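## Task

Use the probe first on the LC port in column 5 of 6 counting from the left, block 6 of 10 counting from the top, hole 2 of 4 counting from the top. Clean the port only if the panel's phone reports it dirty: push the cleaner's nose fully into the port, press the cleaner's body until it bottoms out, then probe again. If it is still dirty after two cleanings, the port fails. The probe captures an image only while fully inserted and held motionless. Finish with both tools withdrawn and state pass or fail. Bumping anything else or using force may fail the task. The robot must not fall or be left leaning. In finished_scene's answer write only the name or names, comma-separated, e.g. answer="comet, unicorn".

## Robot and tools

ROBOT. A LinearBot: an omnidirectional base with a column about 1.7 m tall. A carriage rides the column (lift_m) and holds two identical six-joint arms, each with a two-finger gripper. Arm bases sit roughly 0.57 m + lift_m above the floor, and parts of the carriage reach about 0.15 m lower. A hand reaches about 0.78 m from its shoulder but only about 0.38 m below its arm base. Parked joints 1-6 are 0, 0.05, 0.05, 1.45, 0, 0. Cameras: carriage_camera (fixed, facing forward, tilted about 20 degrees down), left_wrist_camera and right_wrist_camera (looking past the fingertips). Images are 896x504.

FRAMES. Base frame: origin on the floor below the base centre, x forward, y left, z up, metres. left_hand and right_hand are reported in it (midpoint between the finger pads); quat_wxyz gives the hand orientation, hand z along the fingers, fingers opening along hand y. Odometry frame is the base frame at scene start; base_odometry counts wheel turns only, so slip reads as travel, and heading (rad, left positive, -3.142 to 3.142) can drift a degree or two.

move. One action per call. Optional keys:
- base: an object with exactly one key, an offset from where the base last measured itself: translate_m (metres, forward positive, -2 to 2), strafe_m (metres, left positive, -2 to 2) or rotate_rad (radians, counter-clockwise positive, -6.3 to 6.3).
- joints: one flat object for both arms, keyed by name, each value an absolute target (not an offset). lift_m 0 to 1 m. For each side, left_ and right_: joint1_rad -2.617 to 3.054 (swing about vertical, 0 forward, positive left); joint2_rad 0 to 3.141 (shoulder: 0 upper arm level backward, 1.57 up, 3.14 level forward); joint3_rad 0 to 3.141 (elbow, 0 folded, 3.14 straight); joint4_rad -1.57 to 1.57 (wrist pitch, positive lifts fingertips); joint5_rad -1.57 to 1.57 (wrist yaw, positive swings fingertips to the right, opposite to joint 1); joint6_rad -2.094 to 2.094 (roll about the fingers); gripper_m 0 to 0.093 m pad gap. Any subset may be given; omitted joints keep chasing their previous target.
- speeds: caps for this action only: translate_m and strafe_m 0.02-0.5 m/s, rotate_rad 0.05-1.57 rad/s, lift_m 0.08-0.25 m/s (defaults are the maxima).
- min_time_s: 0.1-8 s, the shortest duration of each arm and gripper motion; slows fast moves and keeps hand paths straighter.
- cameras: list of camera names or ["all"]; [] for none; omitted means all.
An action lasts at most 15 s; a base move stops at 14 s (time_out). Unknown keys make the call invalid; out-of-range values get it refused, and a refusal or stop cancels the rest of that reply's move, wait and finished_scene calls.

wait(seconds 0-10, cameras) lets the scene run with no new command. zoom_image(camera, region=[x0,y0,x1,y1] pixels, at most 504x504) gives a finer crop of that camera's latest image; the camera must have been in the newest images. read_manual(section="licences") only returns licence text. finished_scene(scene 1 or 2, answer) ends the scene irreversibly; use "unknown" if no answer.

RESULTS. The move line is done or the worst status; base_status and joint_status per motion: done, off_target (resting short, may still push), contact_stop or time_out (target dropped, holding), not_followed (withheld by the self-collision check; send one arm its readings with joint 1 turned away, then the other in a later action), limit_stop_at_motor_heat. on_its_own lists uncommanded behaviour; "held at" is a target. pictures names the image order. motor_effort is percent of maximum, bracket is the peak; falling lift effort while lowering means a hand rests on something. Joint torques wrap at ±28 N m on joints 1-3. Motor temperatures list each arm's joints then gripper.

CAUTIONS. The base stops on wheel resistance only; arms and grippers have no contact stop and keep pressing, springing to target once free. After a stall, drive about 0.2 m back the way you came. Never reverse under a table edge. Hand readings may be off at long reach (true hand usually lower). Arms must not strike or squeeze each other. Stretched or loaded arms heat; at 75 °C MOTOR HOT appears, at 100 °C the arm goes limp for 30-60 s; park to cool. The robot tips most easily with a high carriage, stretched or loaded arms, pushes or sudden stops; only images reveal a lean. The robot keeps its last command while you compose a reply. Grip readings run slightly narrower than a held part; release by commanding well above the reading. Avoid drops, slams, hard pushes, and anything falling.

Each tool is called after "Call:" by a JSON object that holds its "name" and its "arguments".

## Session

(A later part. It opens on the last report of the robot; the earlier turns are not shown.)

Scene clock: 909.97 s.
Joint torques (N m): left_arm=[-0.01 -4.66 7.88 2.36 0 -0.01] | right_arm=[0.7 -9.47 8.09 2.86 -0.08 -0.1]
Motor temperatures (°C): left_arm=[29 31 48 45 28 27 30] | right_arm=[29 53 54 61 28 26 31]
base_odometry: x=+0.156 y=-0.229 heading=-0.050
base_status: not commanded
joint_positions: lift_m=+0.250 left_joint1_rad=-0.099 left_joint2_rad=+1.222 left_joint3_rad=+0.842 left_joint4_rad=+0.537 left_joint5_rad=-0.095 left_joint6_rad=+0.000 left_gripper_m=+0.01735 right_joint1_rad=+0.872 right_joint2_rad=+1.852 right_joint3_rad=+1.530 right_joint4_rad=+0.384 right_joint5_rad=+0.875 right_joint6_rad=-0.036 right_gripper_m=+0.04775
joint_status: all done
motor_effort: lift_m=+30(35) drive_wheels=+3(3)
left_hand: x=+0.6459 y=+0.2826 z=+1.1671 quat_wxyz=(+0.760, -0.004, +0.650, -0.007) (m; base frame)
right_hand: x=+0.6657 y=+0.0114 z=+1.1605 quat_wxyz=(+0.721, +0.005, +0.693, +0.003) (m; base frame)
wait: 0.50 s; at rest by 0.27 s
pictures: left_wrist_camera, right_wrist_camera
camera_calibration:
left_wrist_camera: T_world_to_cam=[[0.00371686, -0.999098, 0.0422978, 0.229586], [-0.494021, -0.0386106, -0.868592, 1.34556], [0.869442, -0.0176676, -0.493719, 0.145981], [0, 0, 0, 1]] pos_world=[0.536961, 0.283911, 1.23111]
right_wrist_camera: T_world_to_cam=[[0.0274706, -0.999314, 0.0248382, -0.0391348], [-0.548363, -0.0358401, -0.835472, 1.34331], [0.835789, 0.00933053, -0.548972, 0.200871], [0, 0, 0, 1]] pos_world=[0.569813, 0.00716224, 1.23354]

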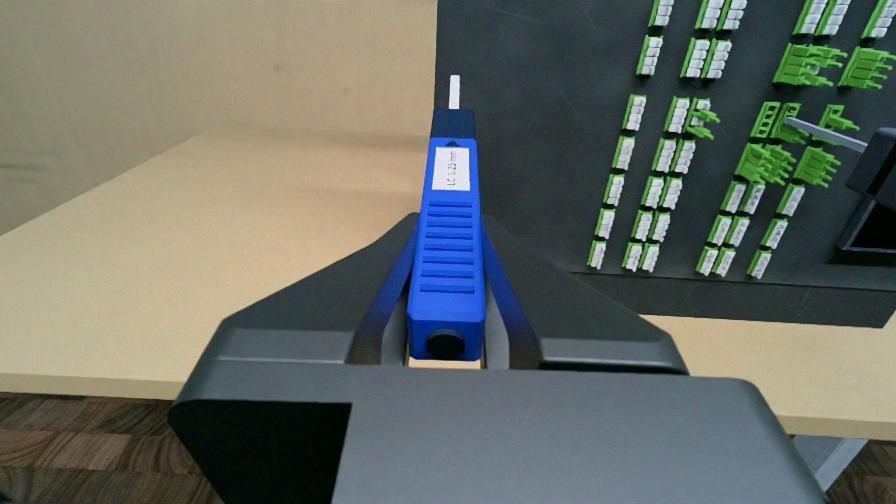

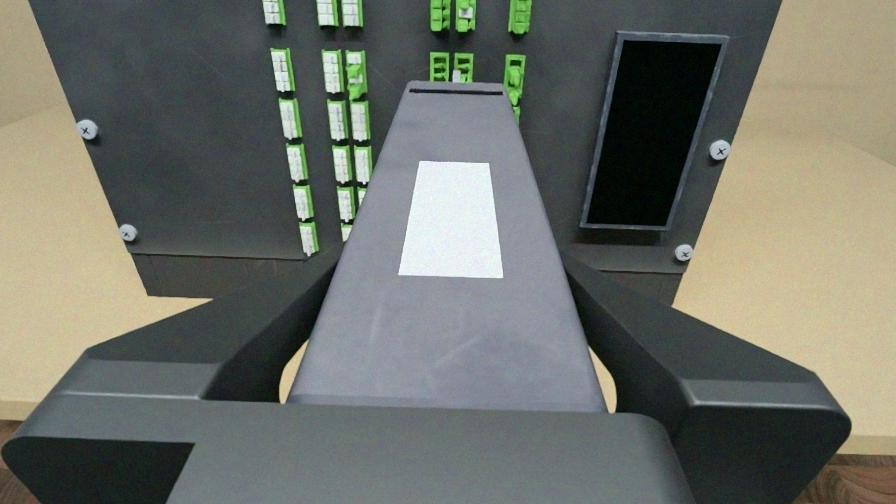

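Call:
{"name": "move", "arguments": {"joints": {"right_joint1_rad": 0.8600}, "min_time_s": 0.5, "cameras": []}}

Call:
{"name": "wait", "arguments": {"seconds": 0.5, "cameras": ["left_wrist_camera", "right_wrist_camera"]}}

Call:
{"name": "zoom_image", "arguments": {"camera": "right_wrist_camera", "region": [448, 56, 468, 76]}}

Scene clock: 917.87 s.
Joint torques (N m): left_arm=[-0.01 -4.63 7.86 2.35 0 -0.01] | right_arm=[-0.66 -9.47 8.06 2.87 -0.07 -0.09]
Motor temperatures (°C): left_arm=[29 31 48 45 28 27 30] | right_arm=[29 53 54 61 28 26 31]
move: done
base_odometry: x=+0.156 y=-0.229 heading=-0.050
base_status: not commanded
joint_positions: lift_m=+0.250 left_joint1_rad=-0.099 left_joint2_rad=+1.222 left_joint3_rad=+0.842 left_joint4_rad=+0.537 left_joint5_rad=-0.095 left_joint6_rad=+0.000 left_gripper_m=+0.01735 right_joint1_rad=+0.867 right_joint2_rad=+1.852 right_joint3_rad=+1.530 right_joint4_rad=+0.384 right_joint5_rad=+0.875 right_joint6_rad=-0.036 right_gripper_m=+0.04775
joint_status: all done
motor_effort: lift_m=+30(36) drive_wheels=+3(3)
left_hand: x=+0.6459 y=+0.2826 z=+1.1671 quat_wxyz=(+0.760, -0.004, +0.650, -0.007) (m; base frame)
right_hand: x=+0.6671 y=+0.0094 z=+1.1605 quat_wxyz=(+0.721, +0.007, +0.693, +0.001) (m; base frame)
pictures: none
No camera images: "cameras" was empty.

Scene clock: 918.37 s.
Joint torques (N m): left_arm=[-0.01 -4.68 7.91 2.36 0.01 -0.02] | right_arm=[-0.62 -9.47 8.09 2.87 -0.08 -0.1]
Motor temperatures (°C): left_arm=[29 31 48 45 28 27 30] | right_arm=[29 53 54 61 28 26 31]
base_odometry: x=+0.156 y=-0.229 heading=-0.050
base_status: not commanded
joint_positions: lift_m=+0.250 left_joint1_rad=-0.099 left_joint2_rad=+1.222 left_joint3_rad=+0.842 left_joint4_rad=+0.537 left_joint5_rad=-0.095 left_joint6_rad=+0.000 left_gripper_m=+0.01735 right_joint1_rad=+0.867 right_joint2_rad=+1.852 right_joint3_rad=+1.530 right_joint4_rad=+0.384 right_joint5_rad=+0.875 right_joint6_rad=-0.036 right_gripper_m=+0.04775
joint_status: all done
motor_effort: lift_m=+33(36) drive_wheels=+3(3)
left_hand: x=+0.6459 y=+0.2826 z=+1.1671 quat_wxyz=(+0.760, -0.004, +0.650, -0.007) (m; base frame)
right_hand: x=+0.6671 y=+0.0094 z=+1.1605 quat_wxyz=(+0.721, +0.007, +0.693, +0.001) (m; base frame)
wait: 0.50 s; at rest by 0.27 s
pictures: left_wrist_camera, right_wrist_camera
camera_calibration:
left_wrist_camera: T_world_to_cam=[[0.00371686, -0.999098, 0.0422978, 0.229586], [-0.494021, -0.0386106, -0.868592, 1.34556], [0.869442, -0.0176676, -0.493719, 0.145981], [0, 0, 0, 1]] pos_world=[0.536961, 0.283911, 1.23111]
right_wrist_camera: T_world_to_cam=[[0.0228928, -0.999427, 0.0249208, -0.0382777], [-0.54849, -0.0333966, -0.83549, 1.34409], [0.835844, 0.00545792, -0.54894, 0.199683], [0, 0, 0, 1]] pos_world=[0.571194, 0.00554261, 1.23354]

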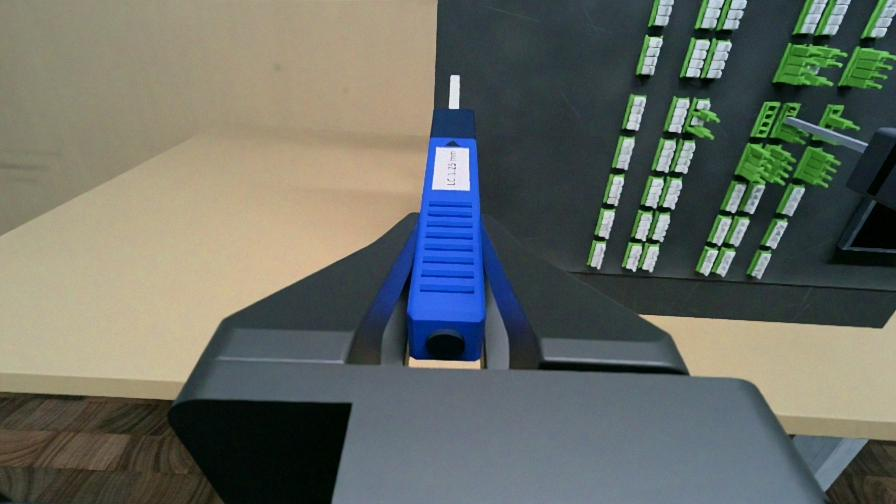

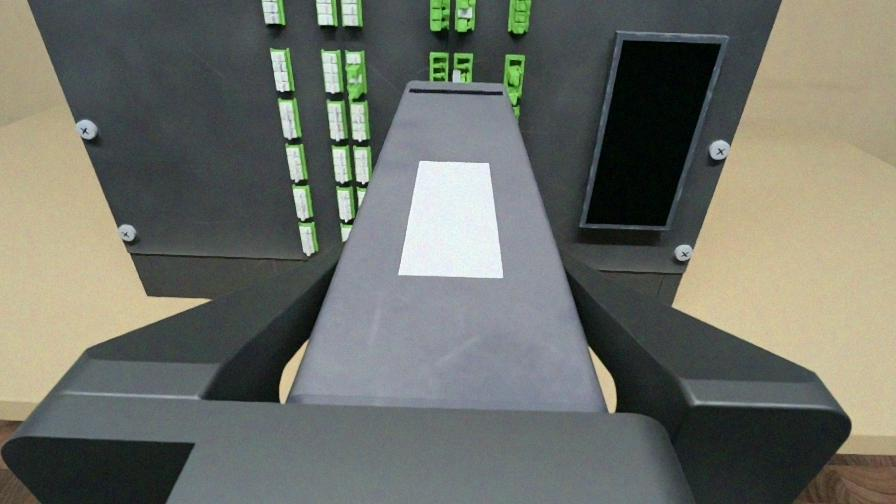

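Scaled by 25.200 from the camera's 896x504 image, which has a finer 1280x720 frame.

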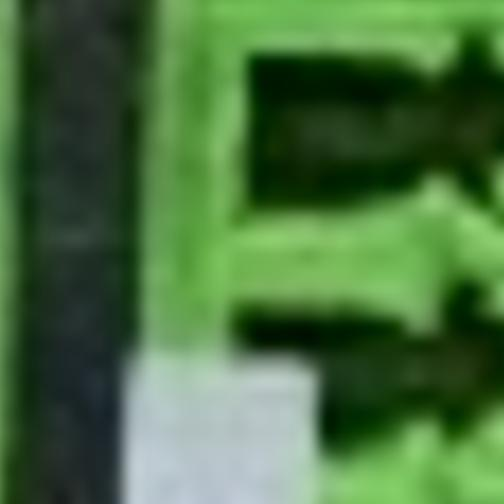

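Call:
{"name": "move", "arguments": {"joints": {"lift_m": 0.2526}, "cameras": []}}

Call:
{"name": "move", "arguments": {"joints": {"lift_m": 0.2494}, "cameras": []}}

Call:
{"name": "wait", "arguments": {"seconds": 0.5, "cameras": ["left_wrist_camera", "right_wrist_camera"]}}

Call:
{"name": "zoom_image", "arguments": {"camera": "right_wrist_camera", "region": [448, 56, 468, 76]}}

Scene clock: 928.23 s.
Joint torques (N m): left_arm=[-0.09 -4.64 7.88 2.35 -0.01 -0.01] | right_arm=[-0.7 -9.42 8.09 2.92 -0.09 -0.09]
Motor temperatures (°C): left_arm=[29 31 48 45 28 27 30] | right_arm=[29 53 54 61 28 26 31]
move: done
base_odometry: x=+0.156 y=-0.229 heading=-0.050
base_status: not commanded
joint_positions: lift_m=+0.252 left_joint1_rad=-0.099 left_joint2_rad=+1.222 left_joint3_rad=+0.842 left_joint4_rad=+0.538 left_joint5_rad=-0.095 left_joint6_rad=+0.000 left_gripper_m=+0.01735 right_joint1_rad=+0.867 right_joint2_rad=+1.852 right_joint3_rad=+1.530 right_joint4_rad=+0.385 right_joint5_rad=+0.875 right_joint6_rad=-0.036 right_gripper_m=+0.04775
joint_status: all done
motor_effort: lift_m=+41(45) drive_wheels=+3(3)
left_hand: x=+0.6459 y=+0.2826 z=+1.1701 quat_wxyz=(+0.760, -0.004, +0.649, -0.007) (m; base frame)
right_hand: x=+0.6671 y=+0.0094 z=+1.1633 quat_wxyz=(+0.721, +0.007, +0.693, +0.001) (m; base frame)
pictures: none
No camera images: "cameras" was empty.

Scene clock: 928.67 s.
Joint torques (N m): left_arm=[0.02 -4.66 7.87 2.33 0.01 -0.01] | right_arm=[-0.66 -9.42 8.08 2.86 -0.08 -0.09]
Motor temperatures (°C): left_arm=[29 31 48 45 28 27 30] | right_arm=[29 53 54 61 28 26 31]
move: done
base_odometry: x=+0.156 y=-0.229 heading=-0.050
base_status: not commanded
joint_positions: lift_m=+0.250 left_joint1_rad=-0.099 left_joint2_rad=+1.222 left_joint3_rad=+0.842 left_joint4_rad=+0.537 left_joint5_rad=-0.095 left_joint6_rad=+0.000 left_gripper_m=+0.01735 right_joint1_rad=+0.867 right_joint2_rad=+1.852 right_joint3_rad=+1.530 right_joint4_rad=+0.384 right_joint5_rad=+0.875 right_joint6_rad=-0.036 right_gripper_m=+0.04775
joint_status: all done
motor_effort: lift_m=+34(35) drive_wheels=+2(3)
left_hand: x=+0.6459 y=+0.2826 z=+1.1671 quat_wxyz=(+0.760, -0.004, +0.650, -0.007) (m; base frame)
right_hand: x=+0.6671 y=+0.0094 z=+1.1605 quat_wxyz=(+0.721, +0.007, +0.693, +0.001) (m; base frame)
pictures: none
No camera images: "cameras" was empty.

Scene clock: 929.17 s.
Joint torques (N m): left_arm=[0.01 -4.68 7.87 2.36 0.01 -0.01] | right_arm=[-0.66 -9.51 8.08 2.85 -0.07 -0.09]
Motor temperatures (°C): left_arm=[29 31 48 45 28 27 30] | right_arm=[29 53 54 61 28 26 31]
base_odometry: x=+0.156 y=-0.229 heading=-0.050
base_status: not commanded
joint_positions: lift_m=+0.250 left_joint1_rad=-0.099 left_joint2_rad=+1.222 left_joint3_rad=+0.842 left_joint4_rad=+0.537 left_joint5_rad=-0.095 left_joint6_rad=+0.000 left_gripper_m=+0.01735 right_joint1_rad=+0.867 right_joint2_rad=+1.852 right_joint3_rad=+1.530 right_joint4_rad=+0.384 right_joint5_rad=+0.875 right_joint6_rad=-0.036 right_gripper_m=+0.04775
joint_status: all done
motor_effort: lift_m=+32(35) drive_wheels=+3(3)
left_hand: x=+0.6459 y=+0.2826 z=+1.1671 quat_wxyz=(+0.760, -0.004, +0.650, -0.007) (m; base frame)
right_hand: x=+0.6671 y=+0.0094 z=+1.1605 quat_wxyz=(+0.721, +0.007, +0.693, +0.001) (m; base frame)
wait: 0.50 s; at rest by 0.27 s
pictures: left_wrist_camera, right_wrist_camera
camera_calibration:
left_wrist_camera: T_world_to_cam=[[0.00371686, -0.999098, 0.0422978, 0.229586], [-0.494021, -0.0386106, -0.868592, 1.34556], [0.869442, -0.0176676, -0.493719, 0.145981], [0, 0, 0, 1]] pos_world=[0.536961, 0.283911, 1.23111]
right_wrist_camera: T_world_to_cam=[[0.0228928, -0.999427, 0.0249208, -0.0382777], [-0.54849, -0.0333966, -0.83549, 1.34409], [0.835844, 0.00545792, -0.54894, 0.199683], [0, 0, 0, 1]] pos_world=[0.571194, 0.00554261, 1.23354]

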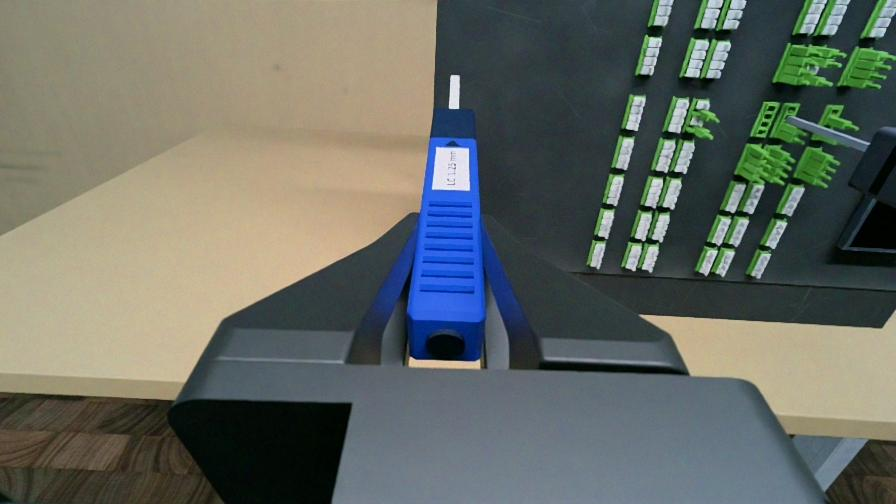

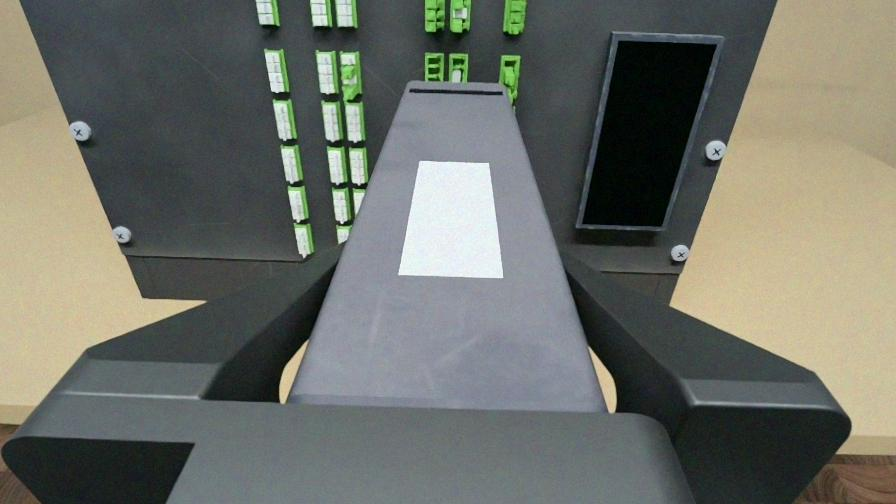

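Scaled by 25.200 from the camera's 896x504 image, which has a finer 1280x720 frame.

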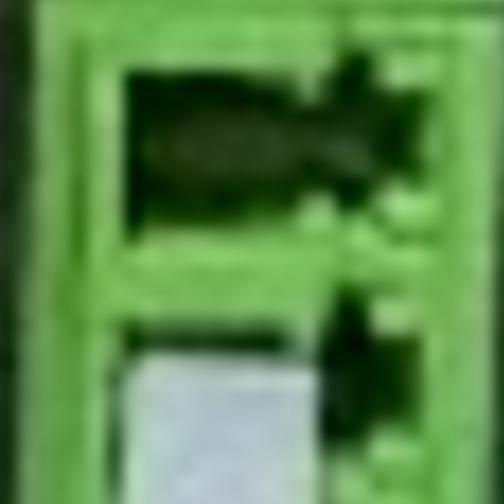

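Call:
{"name": "move", "arguments": {"joints": {"lift_m": 0.2497}, "speeds": {"lift_m": 0.08}, "cameras": []}}

Call:
{"name": "move", "arguments": {"base": {"translate_m": 0.002}, "speeds": {"translate_m": 0.02}, "cameras": []}}

Call:
{"name": "wait", "arguments": {"seconds": 0.5, "cameras": ["left_wrist_camera", "right_wrist_camera"]}}

Call:
{"name": "zoom_image", "arguments": {"camera": "right_wrist_camera", "region": [448, 56, 468, 76]}}

Call:
{"name": "zoom_image", "arguments": {"camera": "left_wrist_camera", "region": [760, 95, 810, 135]}}

Scene clock: 940.40 s.
Joint torques (N m): left_arm=[0.02 -4.63 7.9 2.35 0 -0.01] | right_arm=[-0.66 -9.47 8.09 2.86 -0.08 -0.09]
Motor temperatures (°C): left_arm=[29 31 48 45 28 27 30] | right_arm=[29 53 54 61 28 26 31]
move: done
base_odometry: x=+0.156 y=-0.229 heading=-0.050
base_status: not commanded
joint_positions: lift_m=+0.250 left_joint1_rad=-0.099 left_joint2_rad=+1.222 left_joint3_rad=+0.842 left_joint4_rad=+0.537 left_joint5_rad=-0.095 left_joint6_rad=+0.000 left_gripper_m=+0.01735 right_joint1_rad=+0.867 right_joint2_rad=+1.852 right_joint3_rad=+1.530 right_joint4_rad=+0.384 right_joint5_rad=+0.875 right_joint6_rad=-0.036 right_gripper_m=+0.04775
joint_status: all done
motor_effort: lift_m=+37(40) drive_wheels=+2(3)
left_hand: x=+0.6459 y=+0.2826 z=+1.1671 quat_wxyz=(+0.760, -0.004, +0.650, -0.007) (m; base frame)
right_hand: x=+0.6671 y=+0.0094 z=+1.1605 quat_wxyz=(+0.721, +0.007, +0.693, +0.001) (m; base frame)
pictures: none
No camera images: "cameras" was empty.

Scene clock: 941.00 s.
Joint torques (N m): left_arm=[0.01 -4.72 7.9 2.35 0.02 -0.02] | right_arm=[-0.66 -9.48 8.12 2.88 -0.07 -0.1]
Motor temperatures (°C): left_arm=[29 31 48 45 28 27 30] | right_arm=[29 53 54 61 28 26 31]
move: done
base_odometry: x=+0.158 y=-0.230 heading=-0.050
base_status: done
joint_positions: lift_m=+0.250 left_joint1_rad=-0.099 left_joint2_rad=+1.223 left_joint3_rad=+0.842 left_joint4_rad=+0.538 left_joint5_rad=-0.095 left_joint6_rad=+0.000 left_gripper_m=+0.01735 right_joint1_rad=+0.867 right_joint2_rad=+1.852 right_joint3_rad=+1.530 right_joint4_rad=+0.385 right_joint5_rad=+0.876 right_joint6_rad=-0.036 right_gripper_m=+0.04775
joint_status: not commanded
motor_effort: lift_m=+40(41) drive_wheels=+2(9)
left_hand: x=+0.6461 y=+0.2826 z=+1.1670 quat_wxyz=(+0.760, -0.004, +0.650, -0.007) (m; base frame)
right_hand: x=+0.6671 y=+0.0093 z=+1.1606 quat_wxyz=(+0.721, +0.007, +0.693, +0.001) (m; base frame)
pictures: none
No camera images: "cameras" was empty.

Scene clock: 941.50 s.
Joint torques (N m): left_arm=[0.01 -4.75 7.86 2.33 0 -0.01] | right_arm=[-0.66 -9.42 8.09 2.86 -0.08 -0.09]
Motor temperatures (°C): left_arm=[29 31 48 45 28 27 30] | right_arm=[29 53 54 61 28 26 31]
base_odometry: x=+0.158 y=-0.230 heading=-0.050
base_status: done
joint_positions: lift_m=+0.250 left_joint1_rad=-0.099 left_joint2_rad=+1.223 left_joint3_rad=+0.842 left_joint4_rad=+0.538 left_joint5_rad=-0.095 left_joint6_rad=+0.000 left_gripper_m=+0.01735 right_joint1_rad=+0.867 right_joint2_rad=+1.852 right_joint3_rad=+1.530 right_joint4_rad=+0.384 right_joint5_rad=+0.876 right_joint6_rad=-0.036 right_gripper_m=+0.04775
joint_status: not commanded
motor_effort: lift_m=+35(41) drive_wheels=+2(9)
left_hand: x=+0.6461 y=+0.2826 z=+1.1670 quat_wxyz=(+0.760, -0.004, +0.650, -0.007) (m; base frame)
right_hand: x=+0.6671 y=+0.0093 z=+1.1605 quat_wxyz=(+0.721, +0.007, +0.693, +0.001) (m; base frame)
wait: 0.50 s; at rest by 0.27 s
pictures: left_wrist_camera, right_wrist_camera
camera_calibration:
left_wrist_camera: T_world_to_cam=[[0.00371686, -0.999098, 0.0422978, 0.22959], [-0.494021, -0.0386106, -0.868592, 1.34552], [0.869442, -0.0176676, -0.493719, 0.145844], [0, 0, 0, 1]] pos_world=[0.537061, 0.283911, 1.23101]
right_wrist_camera: T_world_to_cam=[[0.0221202, -0.999447, 0.0248222, -0.037718], [-0.548562, -0.0328905, -0.835463, 1.3441], [0.835817, 0.00486403, -0.548986, 0.199761], [0, 0, 0, 1]] pos_world=[0.571191, 0.00553919, 1.23354]

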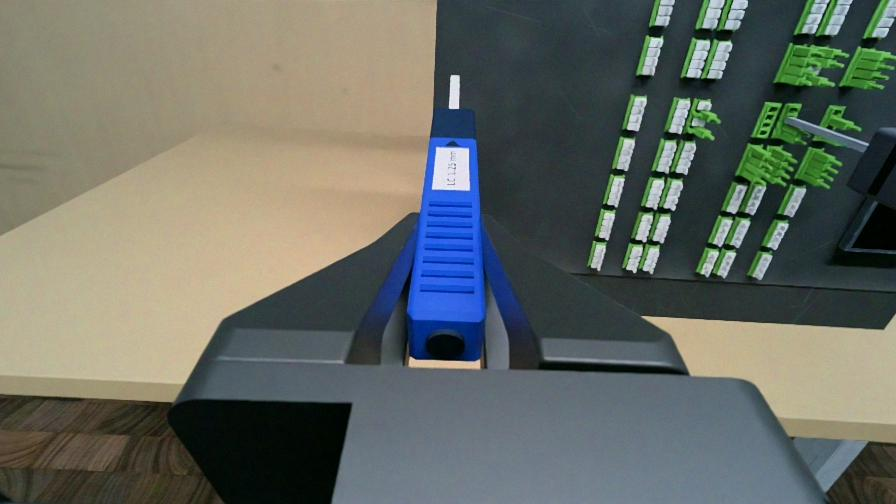

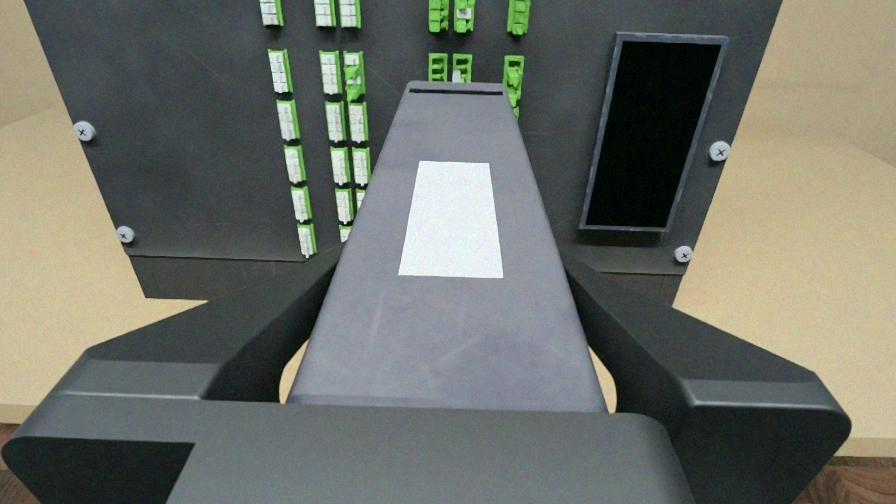

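Scaled by 25.200 from the camera's 896x504 image, which has a finer 1280x720 frame.

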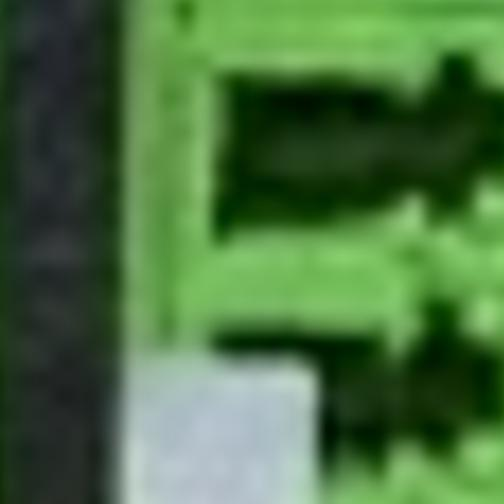

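Scaled by 10.080 from the camera's 896x504 image, which has a finer 1280x720 frame.

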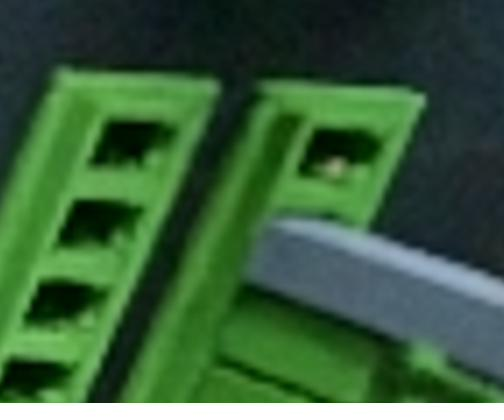

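Call:
{"name": "zoom_image", "arguments": {"camera": "right_wrist_camera", "region": [445, 46, 481, 82]}}

Call:
{"name": "zoom_image", "arguments": {"camera": "left_wrist_camera", "region": [778, 98, 808, 128]}}

Scaled by 14.000 from the camera's 896x504 image, which has a finer 1280x720 frame.

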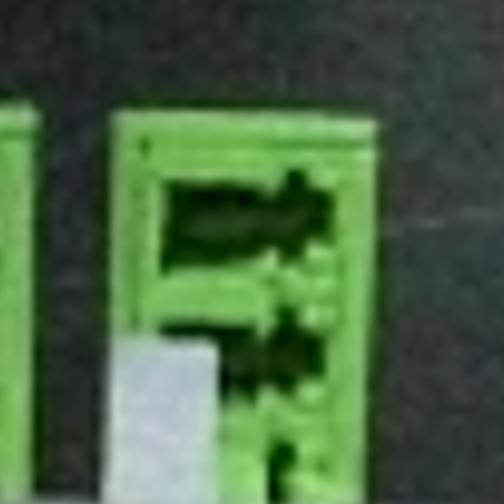

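Scaled by 16.800 from the camera's 896x504 image, which has a finer 1280x720 frame.

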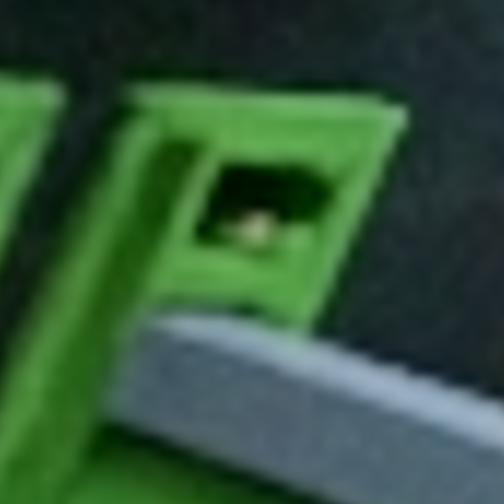

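Call:
{"name": "move", "arguments": {"base": {"translate_m": -0.10}, "speeds": {"translate_m": 0.05}, "cameras": []}}

Call:
{"name": "move", "arguments": {"joints": {"right_joint1_rad": 0.0, "right_joint2_rad": 1.6415, "right_joint3_rad": 1.295, "right_joint4_rad": 0.436, "right_joint5_rad": 0.0, "right_joint6_rad": 0.012}, "min_time_s": 4, "cameras": []}}

Call:
{"name": "move", "arguments": {"base": {"strafe_m": 0.312}, "speeds": {"strafe_m": 0.1}, "cameras": ["carriage_camera", "right_wrist_camera"]}}

Scene clock: 1029.53 s.
Joint torques (N m): left_arm=[0.02 -4.77 7.88 2.35 -0.01 -0.01] | right_arm=[-0.16 -9.48 8.09 2.87 -0.08 -0.08]
Motor temperatures (°C): left_arm=[29 31 49 46 28 27 30] | right_arm=[29 54 54 61 28 26 31]
move: done
base_odometry: x=+0.058 y=-0.225 heading=-0.050
base_status: done
joint_positions: lift_m=+0.250 left_joint1_rad=-0.099 left_joint2_rad=+1.223 left_joint3_rad=+0.842 left_joint4_rad=+0.537 left_joint5_rad=-0.095 left_joint6_rad=+0.000 left_gripper_m=+0.01735 right_joint1_rad=+0.864 right_joint2_rad=+1.852 right_joint3_rad=+1.530 right_joint4_rad=+0.384 right_joint5_rad=+0.875 right_joint6_rad=-0.036 right_gripper_m=+0.04775
joint_status: not commanded
motor_effort: lift_m=+38(41) drive_wheels=-2(10)
left_hand: x=+0.6461 y=+0.2826 z=+1.1669 quat_wxyz=(+0.760, -0.004, +0.650, -0.007) (m; base frame)
right_hand: x=+0.6683 y=+0.0077 z=+1.1605 quat_wxyz=(+0.721, +0.008, +0.693, +0.000) (m; base frame)
pictures: none
No camera images: "cameras" was empty.

Scene clock: 1033.83 s.
Joint torques (N m): left_arm=[0.01 -4.71 7.91 2.35 0.01 -0.01] | right_arm=[-0.72 -12.67 7.95 3.49 -0.05 0.03]
Motor temperatures (°C): left_arm=[29 31 49 46 28 27 30] | right_arm=[29 55 54 62 28 26 31]
move: off_target
base_odometry: x=+0.058 y=-0.225 heading=-0.050
base_status: not commanded
joint_positions: lift_m=+0.250 left_joint1_rad=-0.099 left_joint2_rad=+1.223 left_joint3_rad=+0.842 left_joint4_rad=+0.537 left_joint5_rad=-0.095 left_joint6_rad=+0.000 left_gripper_m=+0.01735 right_joint1_rad=+0.008 right_joint2_rad=+1.698 right_joint3_rad=+1.300 right_joint4_rad=+0.365 right_joint5_rad=+0.008 right_joint6_rad=+0.003 right_gripper_m=+0.04777
joint_status: right_joint4_rad off_target (ended at +0.365, target +0.436); the others done
motor_effort: lift_m=+36(42) drive_wheels=-2(2)
left_hand: x=+0.6461 y=+0.2826 z=+1.1669 quat_wxyz=(+0.760, -0.004, +0.650, -0.007) (m; base frame)
right_hand: x=+0.7731 y=-0.3051 z=+1.1302 quat_wxyz=(+0.695, +0.001, +0.719, +0.001) (m; base frame)
pictures: none
No camera images: "cameras" was empty.

Scene clock: 1037.83 s.
Joint torques (N m): left_arm=[0.09 -4.77 7.87 2.32 -0.01 -0.02] | right_arm=[1.09 -11.55 8.29 3.52 -0.95 0.04]
Motor temperatures (°C): left_arm=[29 31 49 46 28 27 30] | right_arm=[29 57 54 63 29 26 31]
move: done
base_odometry: x=+0.073 y=+0.087 heading=-0.050
base_status: done
joint_positions: lift_m=+0.250 left_joint1_rad=-0.100 left_joint2_rad=+1.223 left_joint3_rad=+0.842 left_joint4_rad=+0.537 left_joint5_rad=-0.095 left_joint6_rad=+0.000 left_gripper_m=+0.01735 right_joint1_rad=-0.012 right_joint2_rad=+1.686 right_joint3_rad=+1.296 right_joint4_rad=+0.362 right_joint5_rad=+0.088 right_joint6_rad=+0.004 right_gripper_m=+0.04778
joint_status: not commanded
motor_effort: lift_m=+35(41) drive_wheels=+0(7)
left_hand: x=+0.6461 y=+0.2822 z=+1.1668 quat_wxyz=(+0.760, -0.003, +0.650, -0.007) (m; base frame)
right_hand: x=+0.7693 y=-0.3297 z=+1.1342 quat_wxyz=(+0.697, +0.036, +0.716, -0.034) (m; base frame)
pictures: carriage_camera, right_wrist_camera
camera_calibration:
carriage_camera: T_world_to_cam=[[0.0437792, -0.998787, 0.0225464, -0.0321099], [-0.363853, -0.0369585, -0.930723, 1.19289], [0.930427, 0.0325427, -0.365029, 0.311303], [0, 0, 0, 1]] pos_world=[0.145796, 0.00188573, 1.22461]
right_wrist_camera: T_world_to_cam=[[-0.0657395, -0.997312, 0.032347, -0.318293], [-0.604648, 0.0140268, -0.79637, 1.38129], [0.793775, -0.0719115, -0.603945, 0.170837], [0, 0, 0, 1]] pos_world=[0.678665, -0.324527, 1.21349]

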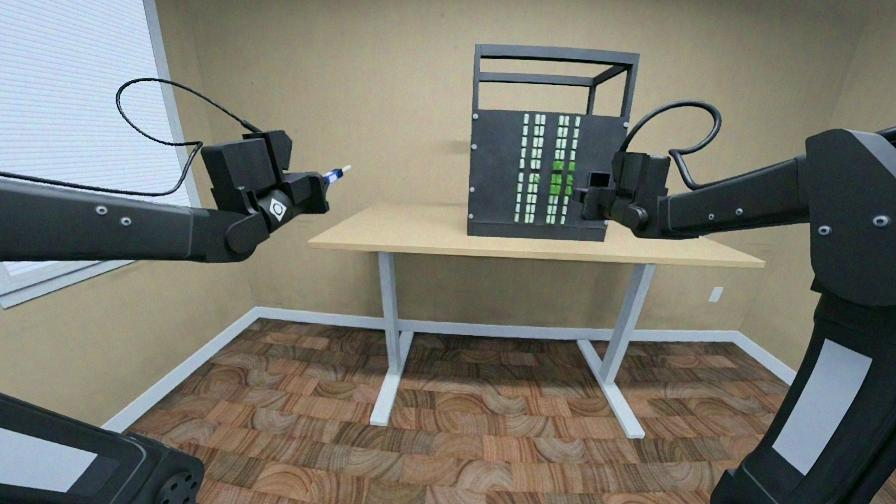

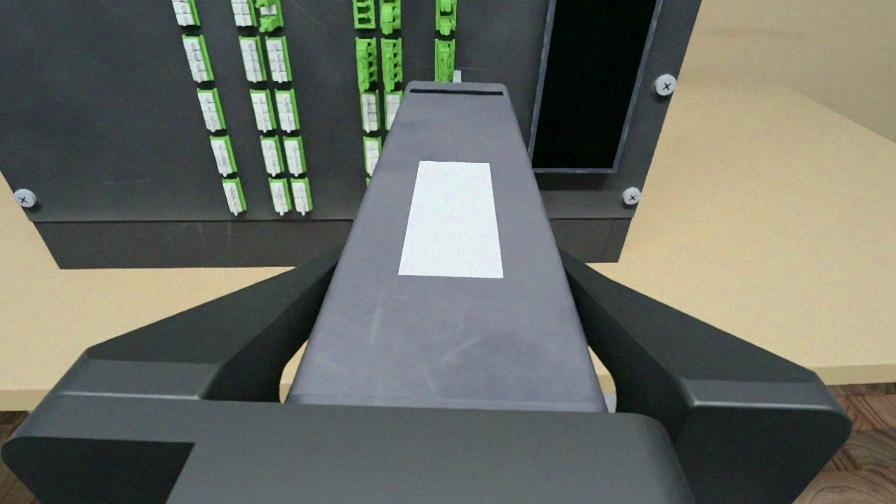

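Call:
{"name": "move", "arguments": {"base": {"translate_m": -0.12}, "speeds": {"translate_m": 0.05}, "cameras": []}}

Call:
{"name": "wait", "arguments": {"seconds": 0.5, "cameras": ["all"]}}

Scene clock: 1085.83 s.
Joint torques (N m): left_arm=[0.06 -4.77 7.91 2.37 0 -0.01] | right_arm=[0.5 -11.6 8.28 3.45 -0.09 0.03]
Motor temperatures (°C): left_arm=[29 31 49 45 28 27 30] | right_arm=[29 67 54 66 29 26 31]
move: done
base_odometry: x=-0.047 y=+0.093 heading=-0.050
base_status: done
joint_positions: lift_m=+0.250 left_joint1_rad=-0.100 left_joint2_rad=+1.223 left_joint3_rad=+0.842 left_joint4_rad=+0.537 left_joint5_rad=-0.095 left_joint6_rad=+0.000 left_gripper_m=+0.01735 right_joint1_rad=-0.005 right_joint2_rad=+1.686 right_joint3_rad=+1.296 right_joint4_rad=+0.367 right_joint5_rad=+0.012 right_joint6_rad=+0.004 right_gripper_m=+0.04778
joint_status: not commanded
motor_effort: lift_m=+41(41) drive_wheels=-2(7)
left_hand: x=+0.6461 y=+0.2822 z=+1.1668 quat_wxyz=(+0.760, -0.003, +0.650, -0.007) (m; base frame)
right_hand: x=+0.7702 y=-0.3130 z=+1.1354 quat_wxyz=(+0.699, +0.007, +0.715, -0.004) (m; base frame)
pictures: none
No camera images: "cameras" was empty.

Scene clock: 1086.33 s.
Joint torques (N m): left_arm=[0.09 -4.72 7.87 2.36 0 -0.02] | right_arm=[0.5 -11.6 8.29 3.47 -0.1 0.03]
Motor temperatures (°C): left_arm=[29 31 49 45 28 27 30] | right_arm=[29 67 54 67 29 26 31]
base_odometry: x=-0.047 y=+0.093 heading=-0.050
base_status: done
joint_positions: lift_m=+0.250 left_joint1_rad=-0.100 left_joint2_rad=+1.223 left_joint3_rad=+0.842 left_joint4_rad=+0.537 left_joint5_rad=-0.095 left_joint6_rad=+0.000 left_gripper_m=+0.01735 right_joint1_rad=-0.005 right_joint2_rad=+1.686 right_joint3_rad=+1.296 right_joint4_rad=+0.367 right_joint5_rad=+0.012 right_joint6_rad=+0.004 right_gripper_m=+0.04778
joint_status: not commanded
motor_effort: lift_m=+40(41) drive_wheels=-2(7)
left_hand: x=+0.6461 y=+0.2822 z=+1.1668 quat_wxyz=(+0.760, -0.003, +0.650, -0.007) (m; base frame)
right_hand: x=+0.7702 y=-0.3130 z=+1.1355 quat_wxyz=(+0.699, +0.007, +0.715, -0.004) (m; base frame)
wait: 0.50 s; at rest by 0.27 s
pictures: carriage_camera, left_wrist_camera, right_wrist_camera
camera_calibration:
carriage_camera: T_world_to_cam=[[0.0437792, -0.998787, 0.0225464, -0.0321099], [-0.363853, -0.0369585, -0.930723, 1.19289], [0.930427, 0.0325427, -0.365029, 0.311303], [0, 0, 0, 1]] pos_world=[0.145796, 0.00188573, 1.22461]
left_wrist_camera: T_world_to_cam=[[0.0029455, -0.999101, 0.0422954, 0.229712], [-0.494749, -0.0382123, -0.868196, 1.34527], [0.869031, -0.0183683, -0.494416, 0.146979], [0, 0, 0, 1]] pos_world=[0.537163, 0.283611, 1.23091]
right_wrist_camera: T_world_to_cam=[[0.0167376, -0.999397, 0.0304189, -0.363698], [-0.59953, -0.0343787, -0.799613, 1.36721], [0.800177, -0.00485346, -0.599744, 0.18341], [0, 0, 0, 1]] pos_world=[0.679013, -0.315586, 1.21431]

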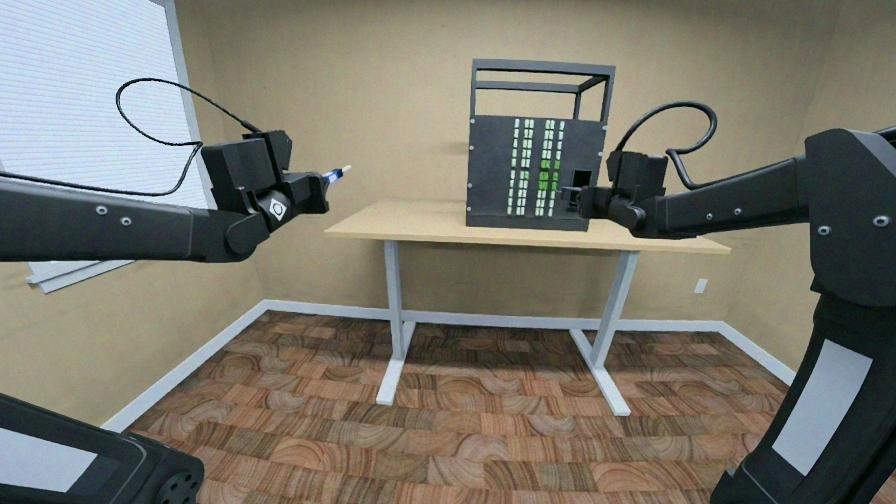

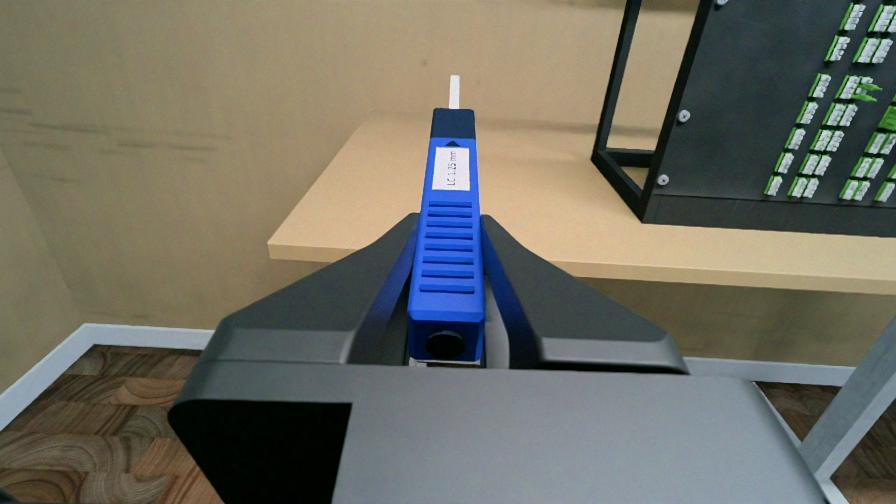

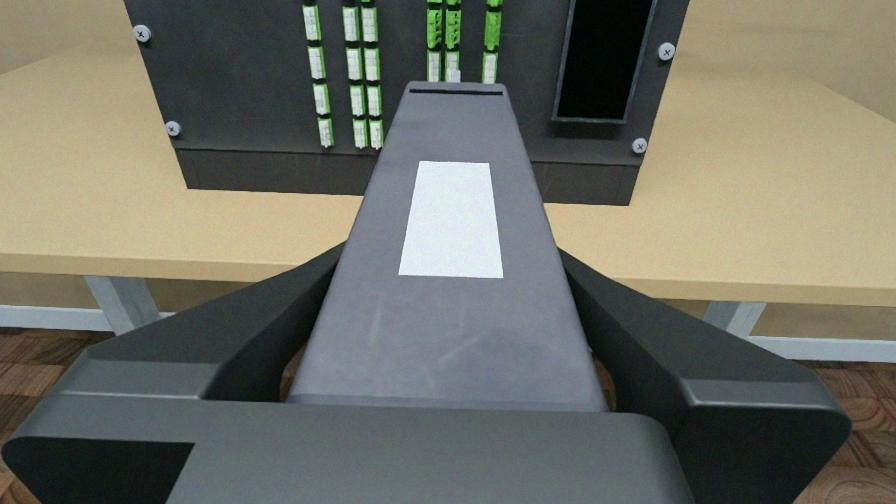

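Call:
{"name": "zoom_image", "arguments": {"camera": "right_wrist_camera", "region": [280, 0, 680, 160]}}

Call:
{"name": "zoom_image", "arguments": {"camera": "carriage_camera", "region": [450, 50, 650, 250]}}

Scaled by 1.260 from the camera's 896x504 image, which has a finer 1280x720 frame.

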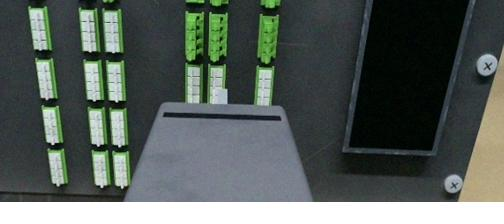

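Scaled by 2.520 from the camera's 896x504 image, which has a finer 1280x720 frame.

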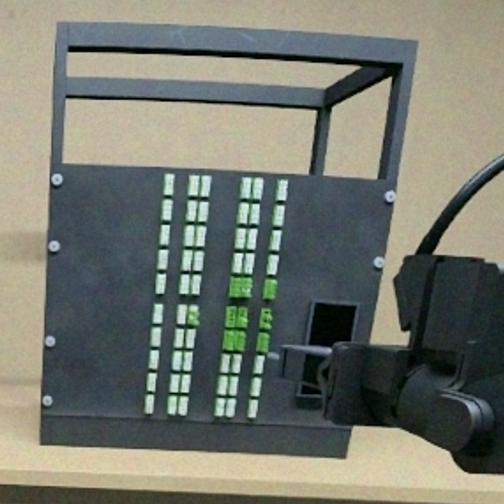

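Call:
{"name": "move", "arguments": {"joints": {"right_joint1_rad": 0.0, "right_joint2_rad": 1.213, "right_joint3_rad": 0.922, "right_joint4_rad": 0.38, "right_joint5_rad": 0.0, "right_joint6_rad": 0.012}, "min_time_s": 3, "cameras": []}}

Call:
{"name": "move", "arguments": {"base": {"translate_m": 0.18}, "speeds": {"translate_m": 0.08}, "cameras": []}}

Call:
{"name": "wait", "arguments": {"seconds": 0.5, "cameras": ["all"]}}

Scene clock: 1139.97 s.
Joint torques (N m): left_arm=[0.08 -4.71 7.9 2.36 0.01 -0.01] | right_arm=[0.46 -7.6 8.01 3.37 -0.1 0.03]
Motor temperatures (°C): left_arm=[29 31 49 45 28 27 30] | right_arm=[29 69 55 72 29 26 31]
move: off_target
base_odometry: x=-0.047 y=+0.093 heading=-0.050
base_status: not commanded
joint_positions: lift_m=+0.250 left_joint1_rad=-0.100 left_joint2_rad=+1.223 left_joint3_rad=+0.842 left_joint4_rad=+0.537 left_joint5_rad=-0.095 left_joint6_rad=+0.000 left_gripper_m=+0.01735 right_joint1_rad=-0.005 right_joint2_rad=+1.255 right_joint3_rad=+0.927 right_joint4_rad=+0.318 right_joint5_rad=+0.012 right_joint6_rad=+0.004 right_gripper_m=+0.04778
joint_status: right_joint4_rad off_target (ended at +0.318, target +0.380); the others done
motor_effort: lift_m=+35(41) drive_wheels=-2(2)
left_hand: x=+0.6461 y=+0.2822 z=+1.1668 quat_wxyz=(+0.760, -0.003, +0.650, -0.007) (m; base frame)
right_hand: x=+0.6597 y=-0.3125 z=+1.1428 quat_wxyz=(+0.704, +0.007, +0.710, -0.004) (m; base frame)
pictures: none
No camera images: "cameras" was empty.

Scene clock: 1142.83 s.
Joint torques (N m): left_arm=[0.03 -4.79 7.91 2.38 0 -0.02] | right_arm=[0.5 -7.21 8.05 3.4 -0.1 0.03]
Motor temperatures (°C): left_arm=[29 31 49 45 28 27 30] | right_arm=[29 68 55 72 29 26 31]
move: done
base_odometry: x=+0.133 y=+0.084 heading=-0.050
base_status: done
joint_positions: lift_m=+0.250 left_joint1_rad=-0.100 left_joint2_rad=+1.223 left_joint3_rad=+0.842 left_joint4_rad=+0.538 left_joint5_rad=-0.095 left_joint6_rad=+0.000 left_gripper_m=+0.01735 right_joint1_rad=-0.005 right_joint2_rad=+1.251 right_joint3_rad=+0.927 right_joint4_rad=+0.313 right_joint5_rad=+0.012 right_joint6_rad=+0.004 right_gripper_m=+0.04778
joint_status: not commanded
motor_effort: lift_m=+35(42) drive_wheels=-3(10)
left_hand: x=+0.6461 y=+0.2822 z=+1.1670 quat_wxyz=(+0.760, -0.003, +0.650, -0.007) (m; base frame)
right_hand: x=+0.6587 y=-0.3125 z=+1.1431 quat_wxyz=(+0.703, +0.007, +0.711, -0.004) (m; base frame)
pictures: none
No camera images: "cameras" was empty.

Scene clock: 1143.33 s.
Joint torques (N m): left_arm=[0.03 -4.62 7.9 2.32 0 -0.01] | right_arm=[0.5 -7.3 8.02 3.44 -0.09 0.03]
Motor temperatures (°C): left_arm=[29 31 49 45 28 27 30] | right_arm=[29 68 55 71 29 26 31]
base_odometry: x=+0.133 y=+0.084 heading=-0.050
base_status: done
joint_positions: lift_m=+0.250 left_joint1_rad=-0.100 left_joint2_rad=+1.223 left_joint3_rad=+0.842 left_joint4_rad=+0.538 left_joint5_rad=-0.095 left_joint6_rad=+0.000 left_gripper_m=+0.01735 right_joint1_rad=-0.005 right_joint2_rad=+1.251 right_joint3_rad=+0.927 right_joint4_rad=+0.313 right_joint5_rad=+0.012 right_joint6_rad=+0.004 right_gripper_m=+0.04778
joint_status: not commanded
motor_effort: lift_m=+34(42) drive_wheels=-3(10)
left_hand: x=+0.6461 y=+0.2822 z=+1.1670 quat_wxyz=(+0.760, -0.003, +0.650, -0.007) (m; base frame)
right_hand: x=+0.6587 y=-0.3125 z=+1.1430 quat_wxyz=(+0.703, +0.007, +0.711, -0.004) (m; base frame)
wait: 0.50 s; at rest by 0.27 s
pictures: carriage_camera, left_wrist_camera, right_wrist_camera
camera_calibration:
carriage_camera: T_world_to_cam=[[0.0437792, -0.998787, 0.0225464, -0.0321099], [-0.363853, -0.0369585, -0.930723, 1.19289], [0.930427, 0.0325427, -0.365029, 0.311303], [0, 0, 0, 1]] pos_world=[0.145796, 0.00188573, 1.22461]
left_wrist_camera: T_world_to_cam=[[0.00296027, -0.999097, 0.0423833, 0.229592], [-0.494047, -0.0383109, -0.86859, 1.34544], [0.86943, -0.0183681, -0.493715, 0.146039], [0, 0, 0, 1]] pos_world=[0.53706, 0.283612, 1.23101]
right_wrist_camera: T_world_to_cam=[[0.0163875, -0.999397, 0.0306085, -0.36155], [-0.590326, -0.0343784, -0.806432, 1.30819], [0.806998, -0.00485358, -0.590534, 0.262177], [0, 0, 0, 1]] pos_world=[0.566605, -0.315086, 1.22085]

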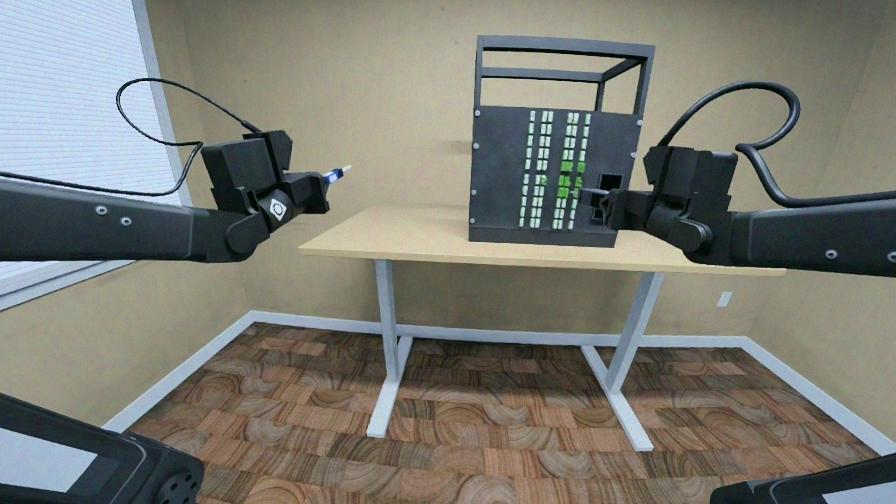

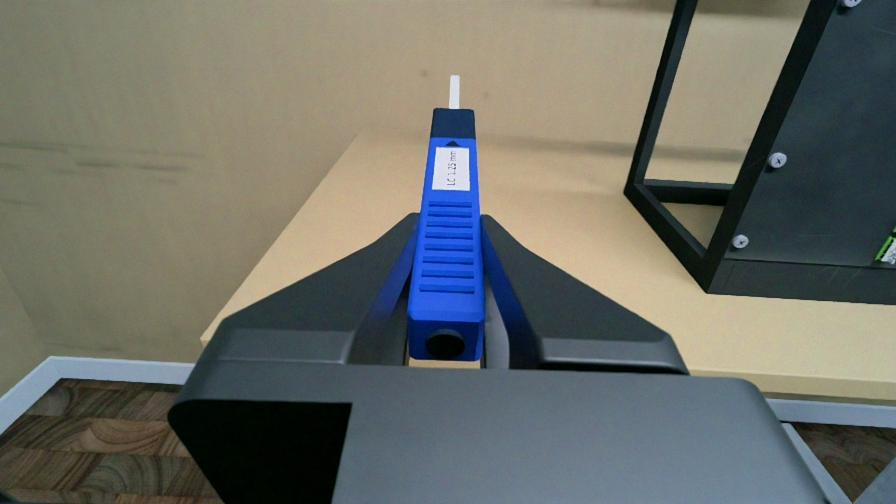

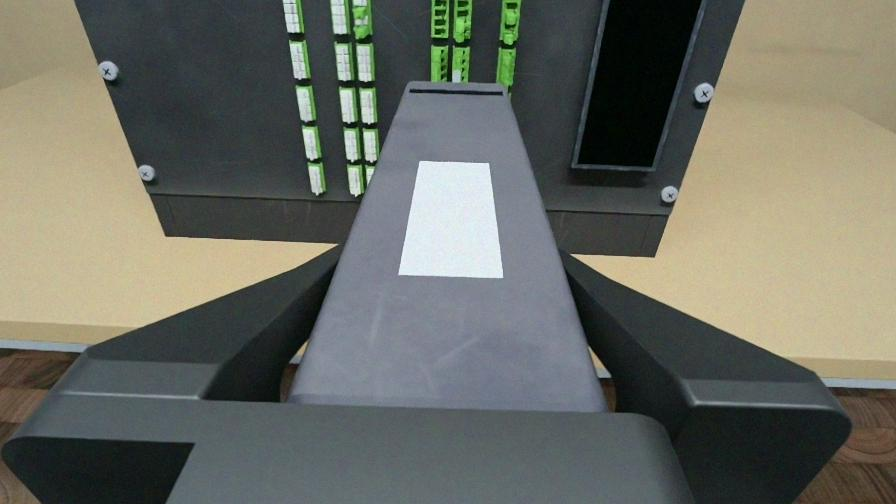

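Call:
{"name": "move", "arguments": {"joints": {"lift_m": 0.258, "right_joint4_rad": 0.435}, "min_time_s": 1, "cameras": []}}

Call:
{"name": "wait", "arguments": {"seconds": 0.5, "cameras": ["right_wrist_camera"]}}

Scene clock: 1152.47 s.
Joint torques (N m): left_arm=[0.08 -4.75 7.91 2.33 0 -0.01] | right_arm=[0.44 -6.83 8.35 3.47 -0.09 0.02]
Motor temperatures (°C): left_arm=[29 31 49 46 28 27 30] | right_arm=[29 64 55 70 29 26 31]
move: off_target
base_odometry: x=+0.133 y=+0.084 heading=-0.050
base_status: not commanded
joint_positions: lift_m=+0.258 left_joint1_rad=-0.100 left_joint2_rad=+1.223 left_joint3_rad=+0.841 left_joint4_rad=+0.540 left_joint5_rad=-0.095 left_joint6_rad=+0.000 left_gripper_m=+0.01735 right_joint1_rad=-0.005 right_joint2_rad=+1.247 right_joint3_rad=+0.922 right_joint4_rad=+0.362 right_joint5_rad=+0.012 right_joint6_rad=+0.004 right_gripper_m=+0.04778
joint_status: right_joint4_rad off_target (ended at +0.362, target +0.435); the others done
motor_effort: lift_m=+37(47) drive_wheels=+3(4)
left_hand: x=+0.6460 y=+0.2822 z=+1.1756 quat_wxyz=(+0.761, -0.003, +0.649, -0.007) (m; base frame)
right_hand: x=+0.6576 y=-0.3125 z=+1.1628 quat_wxyz=(+0.720, +0.007, +0.693, -0.004) (m; base frame)
pictures: none
No camera images: "cameras" was empty.

Scene clock: 1152.97 s.
Joint torques (N m): left_arm=[0.06 -4.7 7.92 2.32 0 -0.02] | right_arm=[0.47 -6.89 8.36 3.47 -0.09 0.02]
Motor temperatures (°C): left_arm=[29 31 49 46 28 27 30] | right_arm=[29 64 56 70 29 26 31]
base_odometry: x=+0.133 y=+0.084 heading=-0.050
base_status: not commanded
joint_positions: lift_m=+0.258 left_joint1_rad=-0.100 left_joint2_rad=+1.223 left_joint3_rad=+0.841 left_joint4_rad=+0.540 left_joint5_rad=-0.095 left_joint6_rad=+0.000 left_gripper_m=+0.01735 right_joint1_rad=-0.005 right_joint2_rad=+1.247 right_joint3_rad=+0.922 right_joint4_rad=+0.363 right_joint5_rad=+0.012 right_joint6_rad=+0.004 right_gripper_m=+0.04778
joint_status: right_joint4_rad off_target (ended at +0.362, target +0.435); the others done
motor_effort: lift_m=+35(47) drive_wheels=+3(4)
left_hand: x=+0.6460 y=+0.2822 z=+1.1756 quat_wxyz=(+0.761, -0.003, +0.649, -0.007) (m; base frame)
right_hand: x=+0.6576 y=-0.3125 z=+1.1629 quat_wxyz=(+0.721, +0.007, +0.693, -0.004) (m; base frame)
wait: 0.50 s; at rest by 0.27 s
pictures: right_wrist_camera
camera_calibration:
right_wrist_camera: T_world_to_cam=[[0.0148002, -0.999389, 0.031655, -0.362235], [-0.549901, -0.0345763, -0.834514, 1.32954], [0.835099, -0.00505611, -0.550077, 0.209212], [0, 0, 0, 1]] pos_world=[0.561762, -0.314986, 1.23607]

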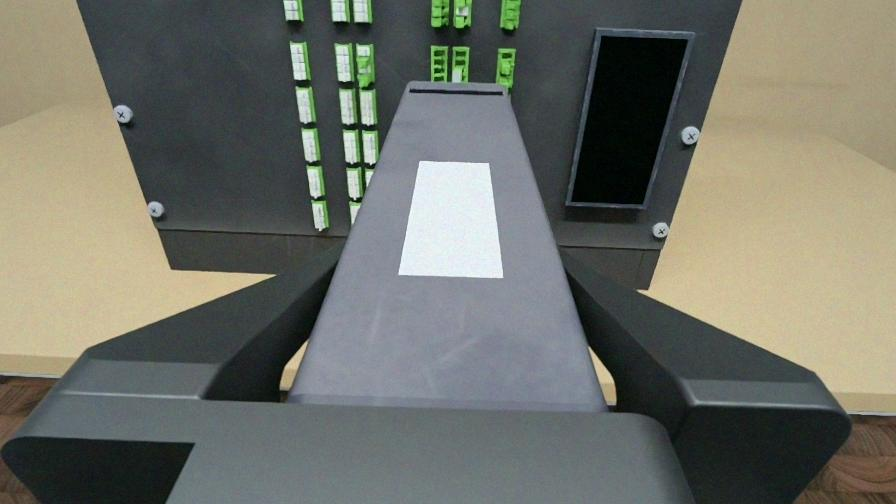

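Call:
{"name": "zoom_image", "arguments": {"camera": "right_wrist_camera", "region": [420, 30, 520, 90]}}

Scaled by 5.040 from the camera's 896x504 image, which has a finer 1280x720 frame.

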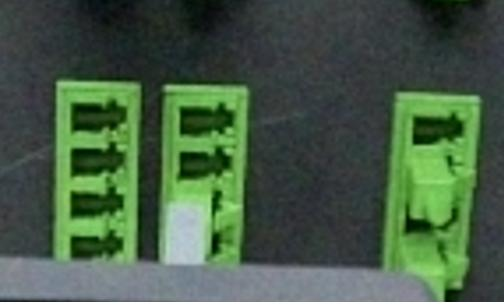

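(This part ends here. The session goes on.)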